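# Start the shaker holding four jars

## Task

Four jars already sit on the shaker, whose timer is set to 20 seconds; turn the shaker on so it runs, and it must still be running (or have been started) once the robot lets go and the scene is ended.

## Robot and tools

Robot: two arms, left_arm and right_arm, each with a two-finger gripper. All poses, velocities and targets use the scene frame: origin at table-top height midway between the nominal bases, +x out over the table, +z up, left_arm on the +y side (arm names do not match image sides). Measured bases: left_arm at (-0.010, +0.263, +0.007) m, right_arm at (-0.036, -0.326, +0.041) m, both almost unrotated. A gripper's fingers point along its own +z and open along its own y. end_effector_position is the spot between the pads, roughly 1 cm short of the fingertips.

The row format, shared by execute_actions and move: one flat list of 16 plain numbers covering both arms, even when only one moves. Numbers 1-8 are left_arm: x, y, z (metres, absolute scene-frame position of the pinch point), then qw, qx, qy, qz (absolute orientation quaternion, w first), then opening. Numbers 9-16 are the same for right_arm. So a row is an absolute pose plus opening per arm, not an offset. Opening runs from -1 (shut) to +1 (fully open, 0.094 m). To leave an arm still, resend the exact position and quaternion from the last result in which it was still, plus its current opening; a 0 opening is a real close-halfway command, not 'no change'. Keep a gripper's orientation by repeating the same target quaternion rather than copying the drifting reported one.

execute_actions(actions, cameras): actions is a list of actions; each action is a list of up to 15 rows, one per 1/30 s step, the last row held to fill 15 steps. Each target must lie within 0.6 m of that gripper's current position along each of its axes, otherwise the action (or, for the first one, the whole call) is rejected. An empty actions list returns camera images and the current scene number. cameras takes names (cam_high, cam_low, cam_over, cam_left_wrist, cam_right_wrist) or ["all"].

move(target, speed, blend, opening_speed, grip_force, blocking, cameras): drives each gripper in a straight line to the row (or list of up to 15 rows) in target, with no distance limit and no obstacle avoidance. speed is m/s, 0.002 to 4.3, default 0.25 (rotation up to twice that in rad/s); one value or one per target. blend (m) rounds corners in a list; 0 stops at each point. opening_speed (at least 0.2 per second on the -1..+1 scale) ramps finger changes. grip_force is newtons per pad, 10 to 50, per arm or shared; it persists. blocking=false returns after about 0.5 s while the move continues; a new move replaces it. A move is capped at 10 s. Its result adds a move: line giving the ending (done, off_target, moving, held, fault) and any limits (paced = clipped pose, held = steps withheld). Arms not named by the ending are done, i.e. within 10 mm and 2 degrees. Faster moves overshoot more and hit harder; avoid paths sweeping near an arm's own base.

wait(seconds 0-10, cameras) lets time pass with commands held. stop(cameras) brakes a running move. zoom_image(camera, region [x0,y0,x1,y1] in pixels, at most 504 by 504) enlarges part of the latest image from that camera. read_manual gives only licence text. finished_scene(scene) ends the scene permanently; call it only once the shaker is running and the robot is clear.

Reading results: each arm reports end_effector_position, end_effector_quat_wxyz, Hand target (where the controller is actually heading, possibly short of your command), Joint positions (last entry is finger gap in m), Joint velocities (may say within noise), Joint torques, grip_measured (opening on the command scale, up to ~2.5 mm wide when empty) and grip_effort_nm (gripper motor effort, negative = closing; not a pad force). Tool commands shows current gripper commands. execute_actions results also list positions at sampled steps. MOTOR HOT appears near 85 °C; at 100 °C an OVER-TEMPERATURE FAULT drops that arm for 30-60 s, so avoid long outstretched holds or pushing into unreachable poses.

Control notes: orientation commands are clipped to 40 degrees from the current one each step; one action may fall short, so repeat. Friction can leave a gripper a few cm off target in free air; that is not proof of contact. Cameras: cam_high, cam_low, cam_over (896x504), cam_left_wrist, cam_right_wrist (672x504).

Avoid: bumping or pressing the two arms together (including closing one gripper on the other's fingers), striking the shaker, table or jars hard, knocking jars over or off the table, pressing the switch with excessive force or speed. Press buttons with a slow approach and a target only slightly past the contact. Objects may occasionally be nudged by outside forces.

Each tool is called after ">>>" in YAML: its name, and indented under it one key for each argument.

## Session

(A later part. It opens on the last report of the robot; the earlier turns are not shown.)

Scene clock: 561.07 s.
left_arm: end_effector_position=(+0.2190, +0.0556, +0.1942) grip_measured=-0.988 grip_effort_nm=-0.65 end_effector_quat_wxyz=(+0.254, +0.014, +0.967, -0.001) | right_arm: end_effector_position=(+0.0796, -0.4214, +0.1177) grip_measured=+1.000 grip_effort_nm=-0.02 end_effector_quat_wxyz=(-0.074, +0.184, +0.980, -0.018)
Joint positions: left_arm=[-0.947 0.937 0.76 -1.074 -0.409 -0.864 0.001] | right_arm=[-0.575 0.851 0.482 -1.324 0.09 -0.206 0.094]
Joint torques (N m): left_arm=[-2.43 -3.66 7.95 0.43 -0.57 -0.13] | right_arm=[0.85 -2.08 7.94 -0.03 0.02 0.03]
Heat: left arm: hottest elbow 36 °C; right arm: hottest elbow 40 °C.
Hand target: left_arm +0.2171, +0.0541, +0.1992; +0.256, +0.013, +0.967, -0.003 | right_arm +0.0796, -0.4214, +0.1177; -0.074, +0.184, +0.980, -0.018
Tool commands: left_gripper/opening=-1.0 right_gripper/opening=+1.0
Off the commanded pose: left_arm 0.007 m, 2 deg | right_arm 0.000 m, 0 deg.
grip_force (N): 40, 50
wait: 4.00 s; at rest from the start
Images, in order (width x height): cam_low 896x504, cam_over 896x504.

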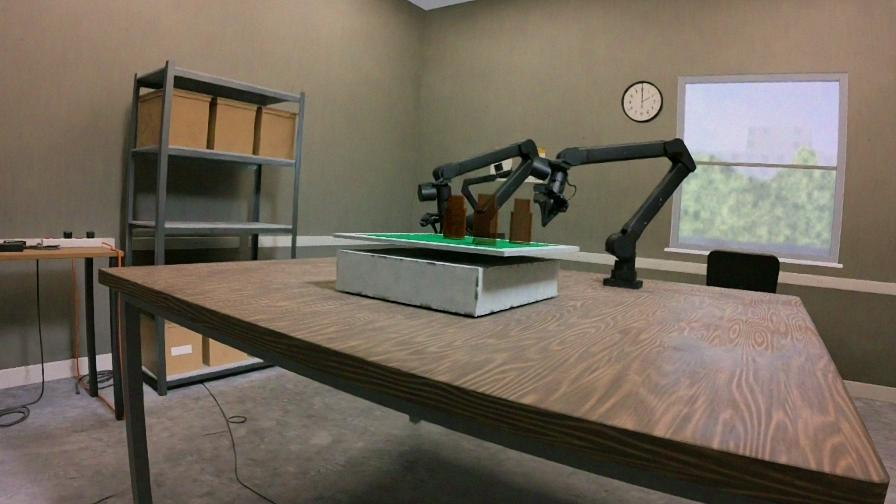

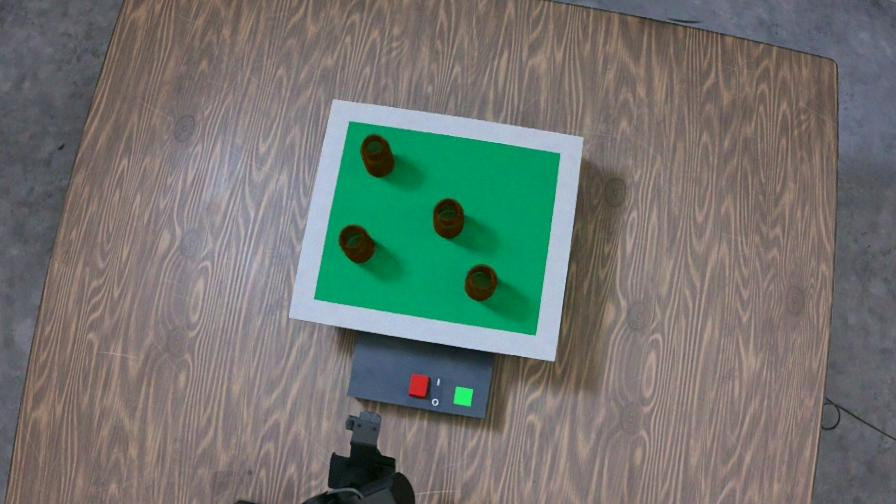

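>>> wait:
  seconds: 1
  cameras: ["cam_over", "cam_left_wrist"]

>>> zoom_image:
  camera: "cam_left_wrist"
  region: [230, 80, 520, 240]

Scene clock: 567.83 s.
left_arm: end_effector_position=(+0.2190, +0.0556, +0.1942) grip_measured=-0.988 grip_effort_nm=-0.65 end_effector_quat_wxyz=(+0.254, +0.014, +0.967, -0.001) | right_arm: end_effector_position=(+0.0796, -0.4214, +0.1177) grip_measured=+1.000 grip_effort_nm=-0.02 end_effector_quat_wxyz=(-0.074, +0.184, +0.980, -0.018)
Joint positions: left_arm=[-0.947 0.937 0.76 -1.074 -0.409 -0.864 0.001] | right_arm=[-0.575 0.851 0.482 -1.324 0.09 -0.206 0.094]
Joint torques (N m): left_arm=[-2.43 -3.6 7.97 0.43 -0.57 -0.13] | right_arm=[0.85 -2.08 7.94 -0.03 0.02 0.03]
Heat: left arm: hottest elbow 36 °C; right arm: hottest elbow 40 °C.
Hand target: left_arm +0.2171, +0.0541, +0.1992; +0.256, +0.013, +0.967, -0.003 | right_arm +0.0796, -0.4214, +0.1177; -0.074, +0.184, +0.980, -0.018
Tool commands: left_gripper/opening=-1.0 right_gripper/opening=+1.0
Off the commanded pose: left_arm 0.007 m, 2 deg | right_arm 0.000 m, 0 deg.
grip_force (N): 40, 50
wait: 1.00 s; at rest from the start
Images, in order (width x height): cam_over 896x504, cam_left_wrist 672x504.

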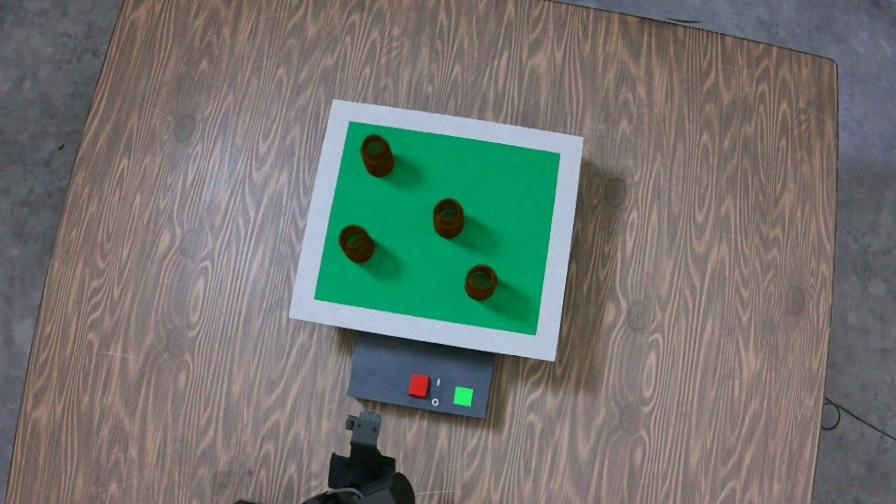

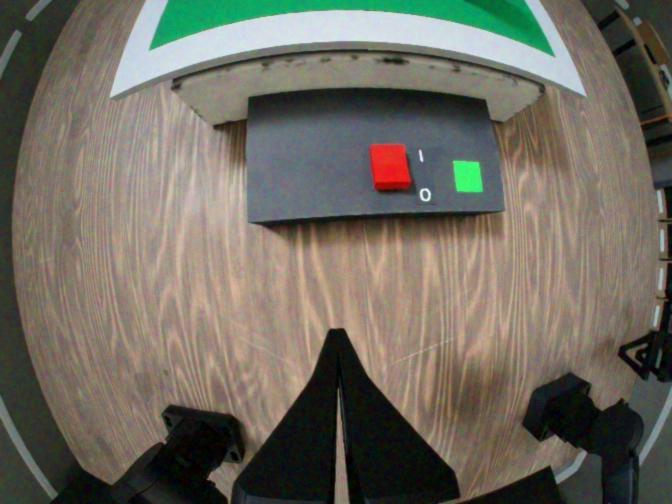

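Scaled by 1.738 from the camera's 672x504 image, which has a finer 960x720 frame.

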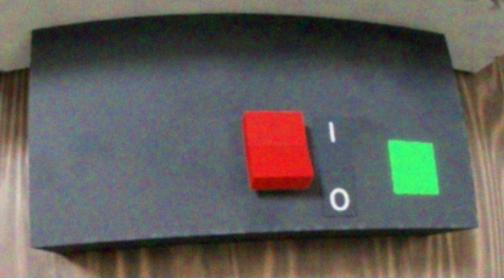

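>>> finished_scene:
  scene: 1

The scene is finished: the task was done.


## Next scene

The same job, from a new start.

>>> execute_actions:
  actions: []
  cameras: ["all"]

Scene clock: 0.00 s.
left_arm: end_effector_position=(+0.4793, +0.5063, +0.1989) grip_measured=+1.000 grip_effort_nm=n/a end_effector_quat_wxyz=(+0.183, -0.017, +0.968, -0.168) | right_arm: end_effector_position=(-0.0058, -0.0611, +0.2517) grip_measured=+1.000 grip_effort_nm=n/a end_effector_quat_wxyz=(-0.372, +0.792, -0.472, -0.106)
Joint positions: left_arm=[0.624 1.7 1.489 -1.232 0.487 0.544 0.094] | right_arm=[1.591 0.457 0.528 -0.865 0.193 -0.563 0.094]
Joint velocities: within noise
Joint torques (N m): no reading
Heat: left arm: hottest elbow 31 °C; right arm: hottest elbow 32 °C.
Hand target: left_arm +0.4856, +0.5106, +0.2109; +0.196, -0.013, +0.967, -0.160 | right_arm -0.0059, -0.0564, +0.2683; -0.385, +0.786, -0.470, -0.114
Tool commands: left_gripper/opening=+1.0 right_gripper/opening=+1.0

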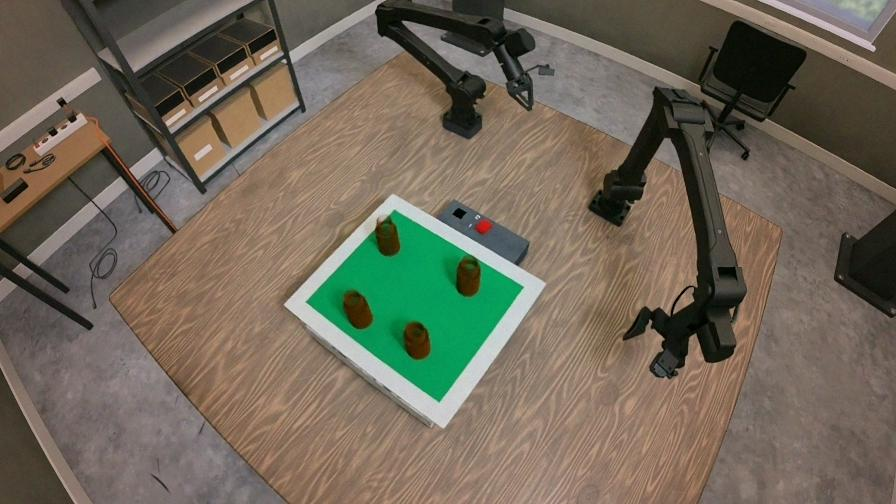

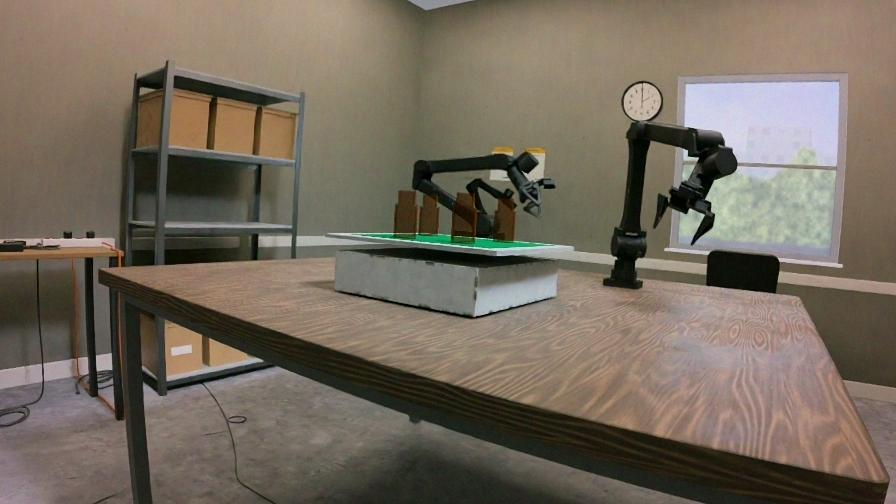

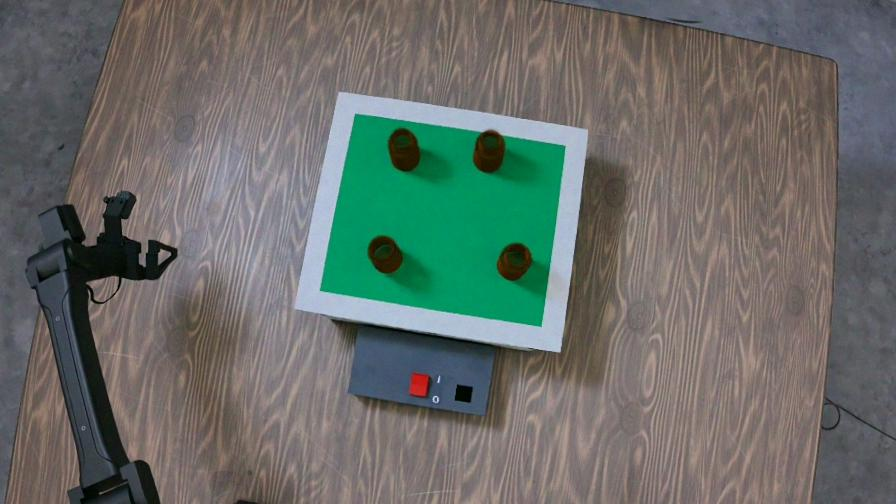

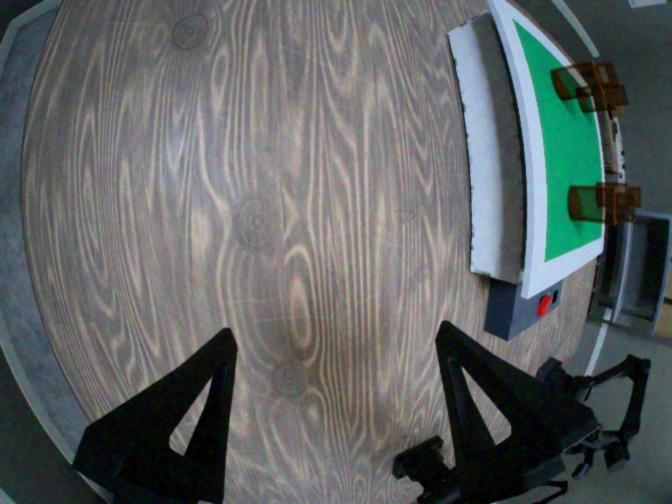

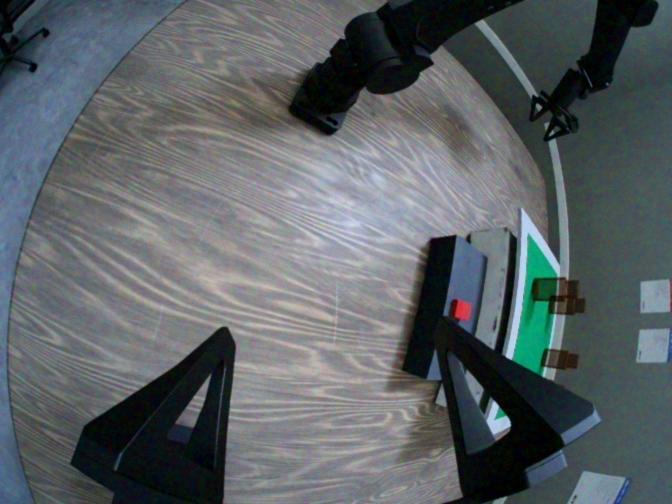

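>>> zoom_image:
  camera: "cam_over"
  region: [280, 80, 600, 430]

>>> zoom_image:
  camera: "cam_high"
  region: [280, 190, 560, 430]

>>> zoom_image:
  camera: "cam_low"
  region: [320, 160, 600, 330]

>>> zoom_image:
  camera: "cam_over"
  region: [330, 320, 510, 430]

Scaled by 1.440 from the camera's 896x504 image, which has a finer 1280x720 frame.

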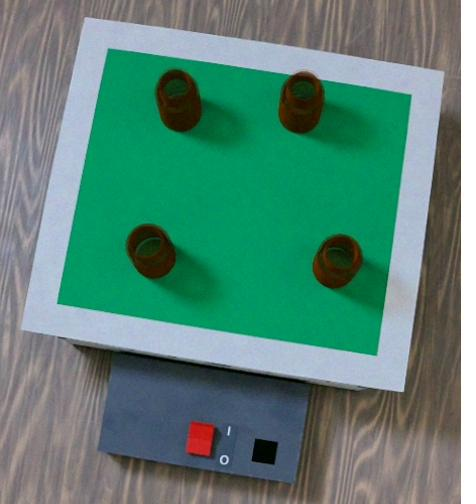

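Scaled by 1.800 from the camera's 896x504 image, which has a finer 1280x720 frame.

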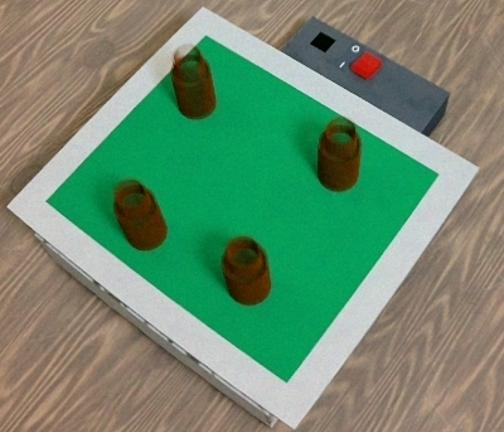

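Scaled by 1.800 from the camera's 896x504 image, which has a finer 1280x720 frame.

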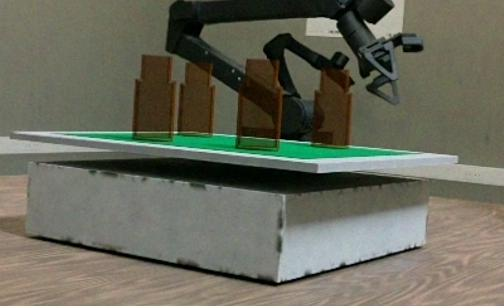

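Scaled by 2.800 from the camera's 896x504 image, which has a finer 1280x720 frame.

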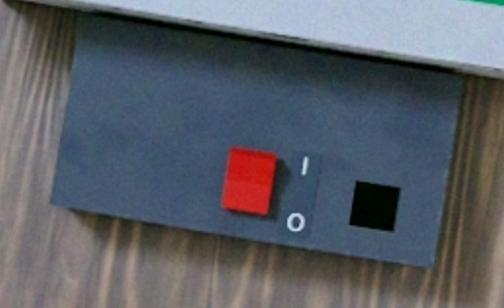

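>>> move:
  target:
    - [0.330, 0.06, 0.20, 0.2588, 0.0, 0.9659, 0.0, -1.0, -0.0058, -0.0611, 0.2517, -0.372, 0.792, -0.472, -0.106, 1.0]
    - [0.343, -0.003, 0.115, 0.2588, 0.0, 0.9659, 0.0, -1.0, -0.0058, -0.0611, 0.2517, -0.372, 0.792, -0.472, -0.106, 1.0]
  speed: [0.3, 0.15]
  blend: [0.03, 0]
  opening_speed: 1.0
  grip_force: [40, 50]
  cameras: ["cam_left_wrist", "cam_over"]

>>> zoom_image:
  camera: "cam_left_wrist"
  region: [240, 230, 440, 400]

Scene clock: 49.77 s.
left_arm: end_effector_position=(+0.3303, +0.0156, +0.1063) grip_measured=-0.988 grip_effort_nm=-0.65 end_effector_quat_wxyz=(+0.246, +0.013, +0.969, +0.025) | right_arm: end_effector_position=(-0.0058, -0.0611, +0.2517) grip_measured=+1.000 grip_effort_nm=-0.01 end_effector_quat_wxyz=(-0.372, +0.792, -0.472, -0.106)
Joint positions: left_arm=[-0.766 1.359 0.828 -0.7 -0.373 -0.687 0.001] | right_arm=[1.591 0.457 0.528 -0.865 0.193 -0.563 0.094]
Joint torques (N m): left_arm=[-2.26 -7.71 8.09 1.74 -0.53 -0.14] | right_arm=[0.91 0.21 10.11 1.18 0.09 0.08]
Heat: left arm: hottest elbow 34 °C; right arm: hottest elbow 41 °C.
Hand target: left_arm +0.3386, +0.0035, +0.1156; +0.260, +0.008, +0.965, +0.012 | right_arm -0.0058, -0.0611, +0.2517; -0.372, +0.792, -0.472, -0.106
Off the commanded pose: left_arm 0.024 m, 4 deg | right_arm 0.000 m, 0 deg.
grip_force (N): 40, 50
move: off_target (left_arm)
Images, in order (width x height): cam_over 896x504, cam_left_wrist 672x504.

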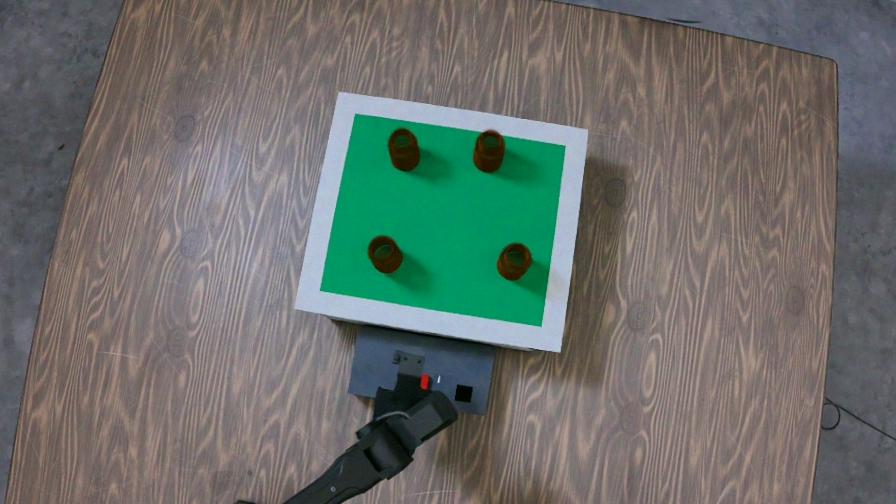

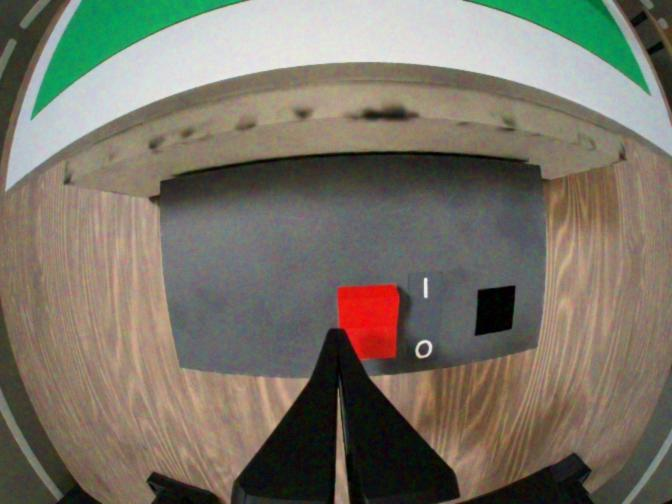

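Scaled by 2.520 from the camera's 672x504 image, which has a finer 960x720 frame.

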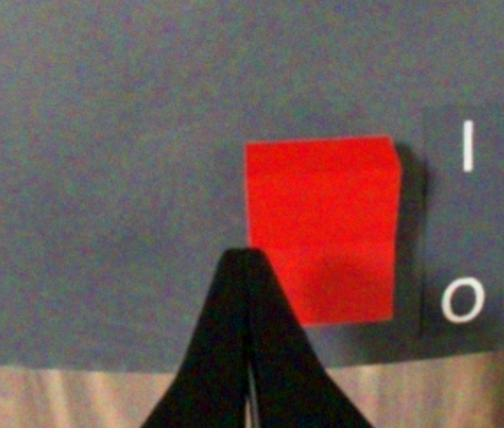

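>>> move:
  target:
    - [0.3435, -0.006, 0.097, 0.2588, 0.0, 0.9659, 0.0, -1.0, -0.0058, -0.0611, 0.2517, -0.372, 0.792, -0.472, -0.106, 1.0]
    - [0.3405, -0.006, 0.068, 0.2588, 0.0, 0.9659, 0.0, -1.0, -0.0058, -0.0611, 0.2517, -0.372, 0.792, -0.472, -0.106, 1.0]
  speed: [0.08, 0.04]
  cameras: ["cam_left_wrist"]

>>> zoom_image:
  camera: "cam_left_wrist"
  region: [240, 230, 440, 400]

Scene clock: 81.97 s.
left_arm: end_effector_position=(+0.3490, +0.0004, +0.0855) grip_measured=-0.988 grip_effort_nm=-0.65 end_effector_quat_wxyz=(+0.273, -0.007, +0.962, +0.000) | right_arm: end_effector_position=(-0.0058, -0.0611, +0.2517) grip_measured=+1.000 grip_effort_nm=-0.01 end_effector_quat_wxyz=(-0.372, +0.792, -0.472, -0.106)
Joint positions: left_arm=[-0.763 1.427 0.809 -0.54 -0.379 -0.71 0.001] | right_arm=[1.591 0.457 0.528 -0.865 0.193 -0.563 0.094]
Joint torques (N m): left_arm=[-2.49 -6.36 5.37 1.63 -0.15 -0.14] | right_arm=[0.85 0.21 10.11 1.18 0.09 0.08]
Heat: left arm: hottest elbow 35 °C; right arm: hottest elbow 42 °C.
Hand target: left_arm +0.3432, -0.0014, +0.0701; +0.263, -0.005, +0.965, +0.004 | right_arm -0.0058, -0.0611, +0.2517; -0.372, +0.792, -0.472, -0.106
Off the commanded pose: left_arm 0.020 m, 2 deg | right_arm 0.000 m, 0 deg.
grip_force (N): 40, 50
move: off_target (left_arm)
Images, in order (width x height): cam_left_wrist 672x504.

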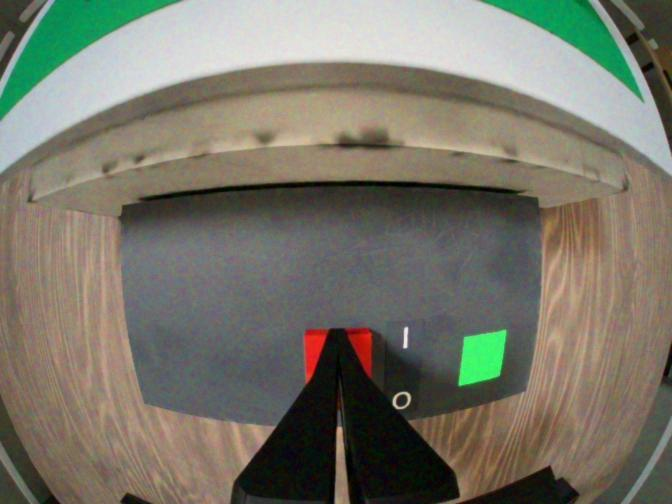

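Scaled by 2.520 from the camera's 672x504 image, which has a finer 960x720 frame.

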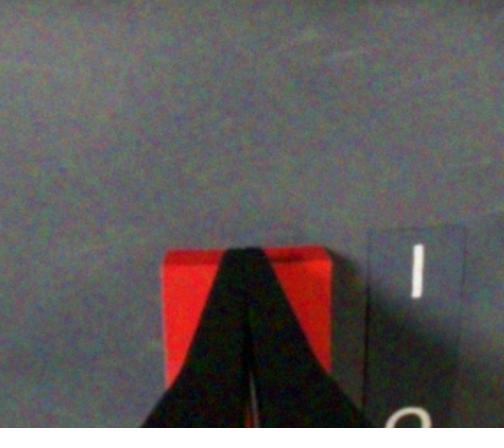

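>>> move:
  target:
    - [0.340, -0.004, 0.115, 0.2588, 0.0, 0.9659, 0.0, -1.0, -0.0058, -0.0611, 0.2517, -0.372, 0.792, -0.472, -0.106, 1.0]
    - [0.24, 0.07, 0.20, 0.2588, 0.0, 0.9659, 0.0, -1.0, -0.0058, -0.0611, 0.2517, -0.372, 0.792, -0.472, -0.106, 1.0]
  speed: [0.08, 0.15]
  blend: [0.01, 0]
  cameras: ["cam_over", "cam_low"]

>>> wait:
  seconds: 8
  cameras: ["cam_over", "cam_low"]

Scene clock: 89.07 s.
left_arm: end_effector_position=(+0.2410, +0.0657, +0.1963) grip_measured=-0.988 grip_effort_nm=-0.65 end_effector_quat_wxyz=(+0.254, +0.007, +0.967, -0.004) | right_arm: end_effector_position=(-0.0058, -0.0611, +0.2517) grip_measured=+1.000 grip_effort_nm=-0.01 end_effector_quat_wxyz=(-0.372, +0.792, -0.472, -0.106)
Joint positions: left_arm=[-0.853 0.943 0.766 -1.034 -0.376 -0.783 0.001] | right_arm=[1.591 0.457 0.528 -0.865 0.193 -0.563 0.094]
Joint torques (N m): left_arm=[-2.43 -3.78 7.6 0.51 -0.54 -0.13] | right_arm=[0.85 0.26 10.11 1.2 0.09 0.08]
Heat: left arm: hottest elbow 35 °C; right arm: hottest elbow 42 °C.
Hand target: left_arm +0.2384, +0.0650, +0.1995; +0.256, +0.006, +0.967, -0.005 | right_arm -0.0058, -0.0611, +0.2517; -0.372, +0.792, -0.472, -0.106
Off the commanded pose: left_arm 0.006 m, 1 deg | right_arm 0.000 m, 0 deg.
grip_force (N): 40, 50
move: done
Images, in order (width x height): cam_low 896x504, cam_over 896x504.

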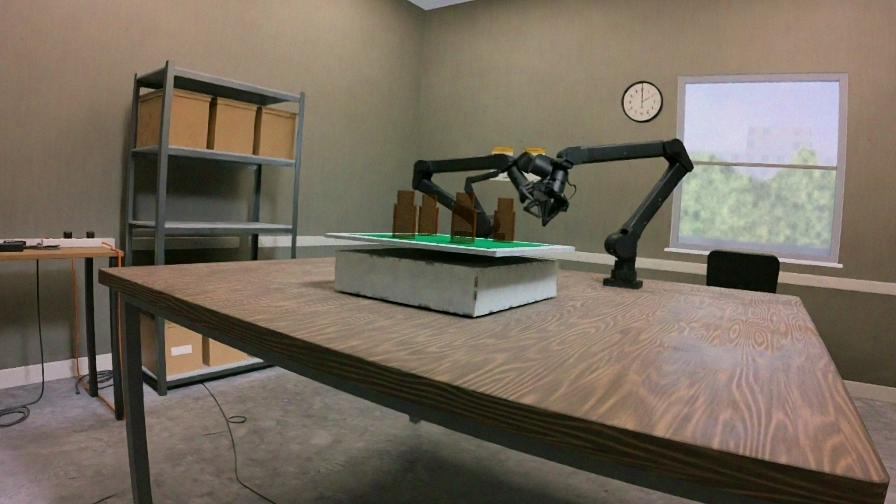

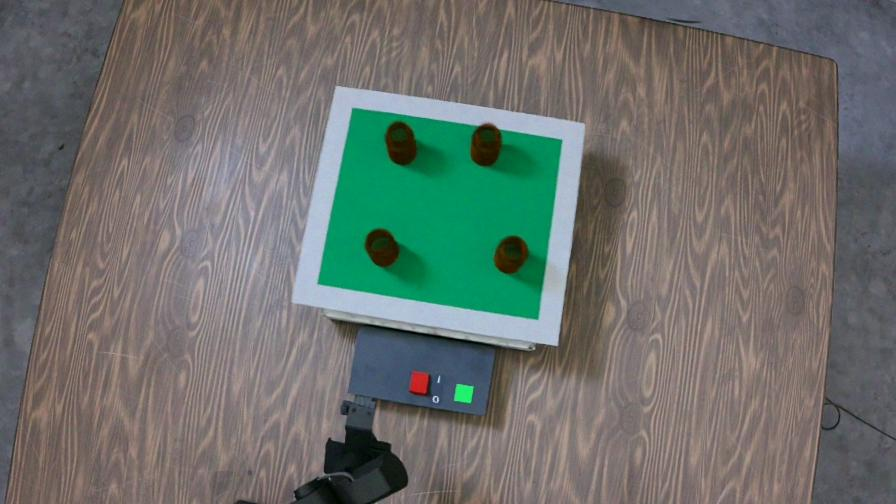

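Scene clock: 97.07 s.
left_arm: end_effector_position=(+0.2410, +0.0657, +0.1963) grip_measured=-0.988 grip_effort_nm=-0.65 end_effector_quat_wxyz=(+0.254, +0.007, +0.967, -0.004) | right_arm: end_effector_position=(-0.0058, -0.0611, +0.2517) grip_measured=+1.000 grip_effort_nm=-0.02 end_effector_quat_wxyz=(-0.372, +0.792, -0.472, -0.106)
Joint positions: left_arm=[-0.853 0.943 0.766 -1.034 -0.376 -0.783 0.001] | right_arm=[1.591 0.457 0.528 -0.865 0.193 -0.563 0.094]
Joint torques (N m): left_arm=[-2.43 -3.78 7.6 0.51 -0.54 -0.13] | right_arm=[0.85 0.21 10.1 1.18 0.09 0.08]
Heat: left arm: hottest elbow 35 °C; right arm: hottest elbow 43 °C.
Hand target: left_arm +0.2384, +0.0650, +0.1995; +0.256, +0.006, +0.967, -0.005 | right_arm -0.0058, -0.0611, +0.2517; -0.372, +0.792, -0.472, -0.106
Tool commands: left_gripper/opening=-1.0 right_gripper/opening=+1.0
Off the commanded pose: left_arm 0.006 m, 1 deg | right_arm 0.000 m, 0 deg.
grip_force (N): 40, 50
wait: 8.00 s; at rest by 0.17 s
Images, in order (width x height): cam_low 896x504, cam_over 896x504.

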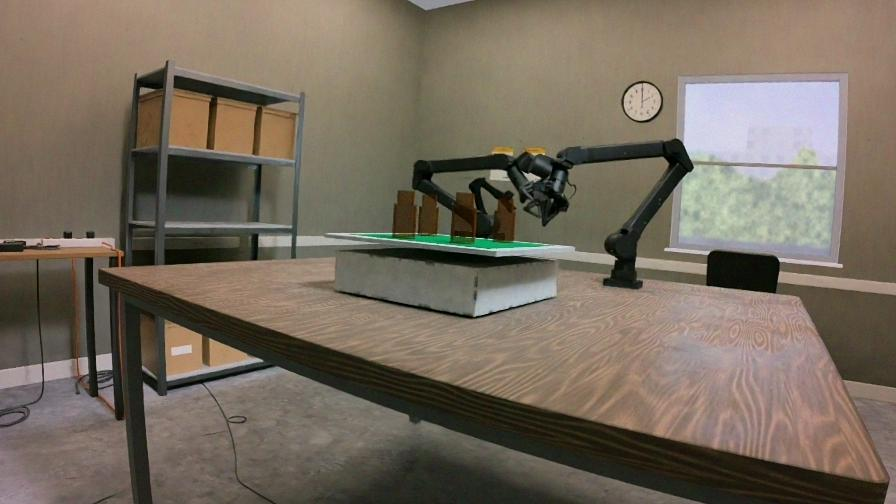

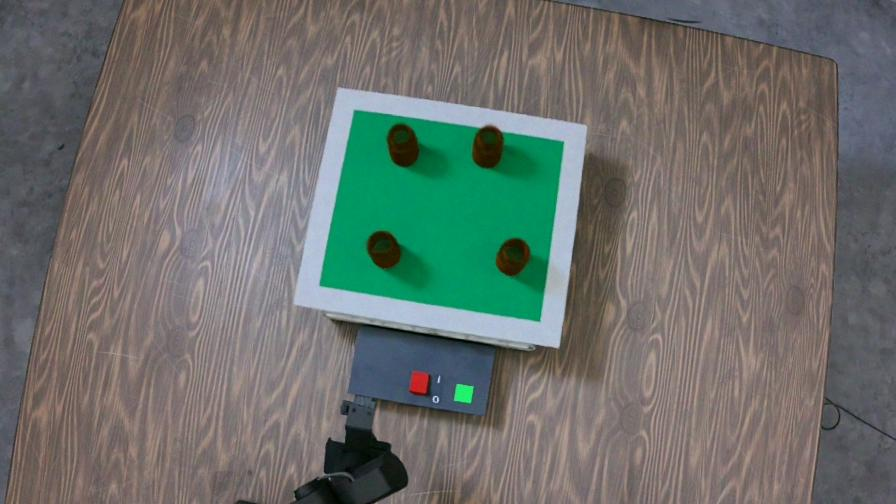

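>>> wait:
  seconds: 6
  cameras: ["cam_over"]

>>> wait:
  seconds: 0.7
  cameras: ["cam_over", "cam_low"]

Scene clock: 105.33 s.
left_arm: end_effector_position=(+0.2410, +0.0657, +0.1963) grip_measured=-0.988 grip_effort_nm=-0.65 end_effector_quat_wxyz=(+0.254, +0.007, +0.967, -0.004) | right_arm: end_effector_position=(-0.0058, -0.0611, +0.2517) grip_measured=+1.000 grip_effort_nm=-0.02 end_effector_quat_wxyz=(-0.372, +0.792, -0.472, -0.106)
Joint positions: left_arm=[-0.853 0.943 0.766 -1.034 -0.376 -0.783 0.001] | right_arm=[1.591 0.457 0.528 -0.865 0.193 -0.563 0.094]
Joint velocities: left_arm=[0.005 0.005 0.002 -0.002 0.051 -0.154 0] | right_arm=[within noise]
Joint torques (N m): left_arm=[-2.49 -3.78 7.61 0.5 -0.54 -0.13] | right_arm=[0.91 0.21 10.1 1.18 0.09 0.08]
Heat: left arm: hottest elbow 35 °C; right arm: hottest elbow 43 °C.
Hand target: left_arm +0.2384, +0.0650, +0.1995; +0.256, +0.006, +0.967, -0.005 | right_arm -0.0058, -0.0611, +0.2517; -0.372, +0.792, -0.472, -0.106
Tool commands: left_gripper/opening=-1.0 right_gripper/opening=+1.0
Off the commanded pose: left_arm 0.006 m, 1 deg | right_arm 0.000 m, 0 deg.
grip_force (N): 40, 50
wait: 6.00 s; at rest from the start
Images, in order (width x height): cam_over 896x504.

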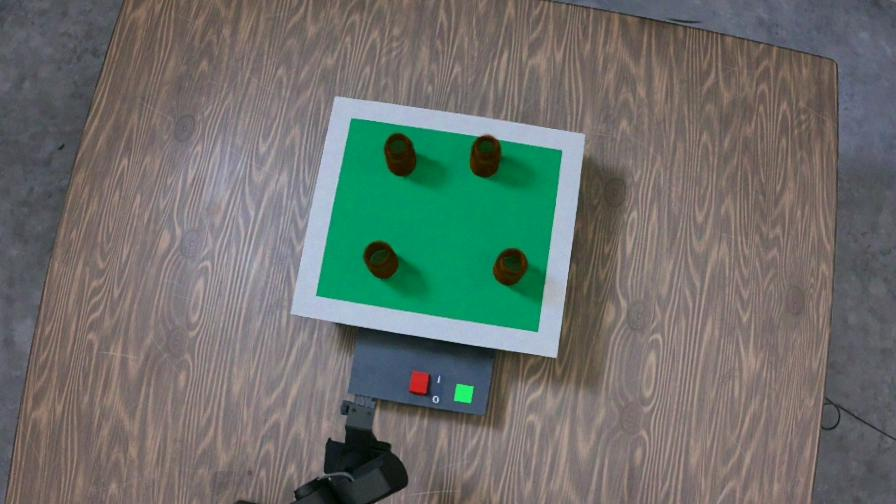

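Scene clock: 106.03 s.
left_arm: end_effector_position=(+0.2410, +0.0657, +0.1963) grip_measured=-0.988 grip_effort_nm=-0.65 end_effector_quat_wxyz=(+0.254, +0.007, +0.967, -0.004) | right_arm: end_effector_position=(-0.0058, -0.0611, +0.2517) grip_measured=+1.000 grip_effort_nm=-0.02 end_effector_quat_wxyz=(-0.372, +0.792, -0.472, -0.106)
Joint positions: left_arm=[-0.853 0.943 0.766 -1.034 -0.376 -0.783 0.001] | right_arm=[1.591 0.457 0.528 -0.865 0.193 -0.563 0.094]
Joint torques (N m): left_arm=[-2.43 -3.78 7.58 0.5 -0.54 -0.13] | right_arm=[0.91 0.21 10.11 1.18 0.09 0.08]
Heat: left arm: hottest elbow 35 °C; right arm: hottest elbow 43 °C.
Hand target: left_arm +0.2384, +0.0650, +0.1995; +0.256, +0.006, +0.967, -0.005 | right_arm -0.0058, -0.0611, +0.2517; -0.372, +0.792, -0.472, -0.106
Tool commands: left_gripper/opening=-1.0 right_gripper/opening=+1.0
Off the commanded pose: left_arm 0.006 m, 1 deg | right_arm 0.000 m, 0 deg.
grip_force (N): 40, 50
wait: 0.70 s; at rest by 0.17 s
Images, in order (width x height): cam_low 896x504, cam_over 896x504.

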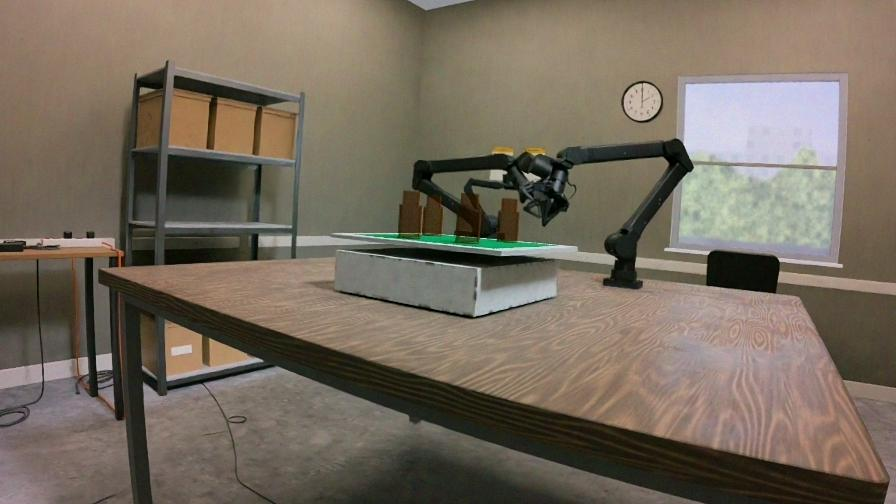

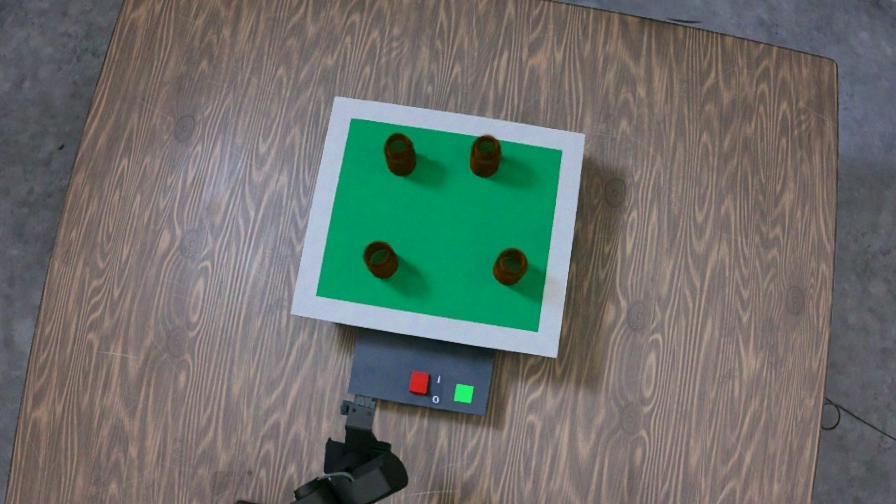

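>>> finished_scene:
  scene: 2

The scene is finished: the task was done.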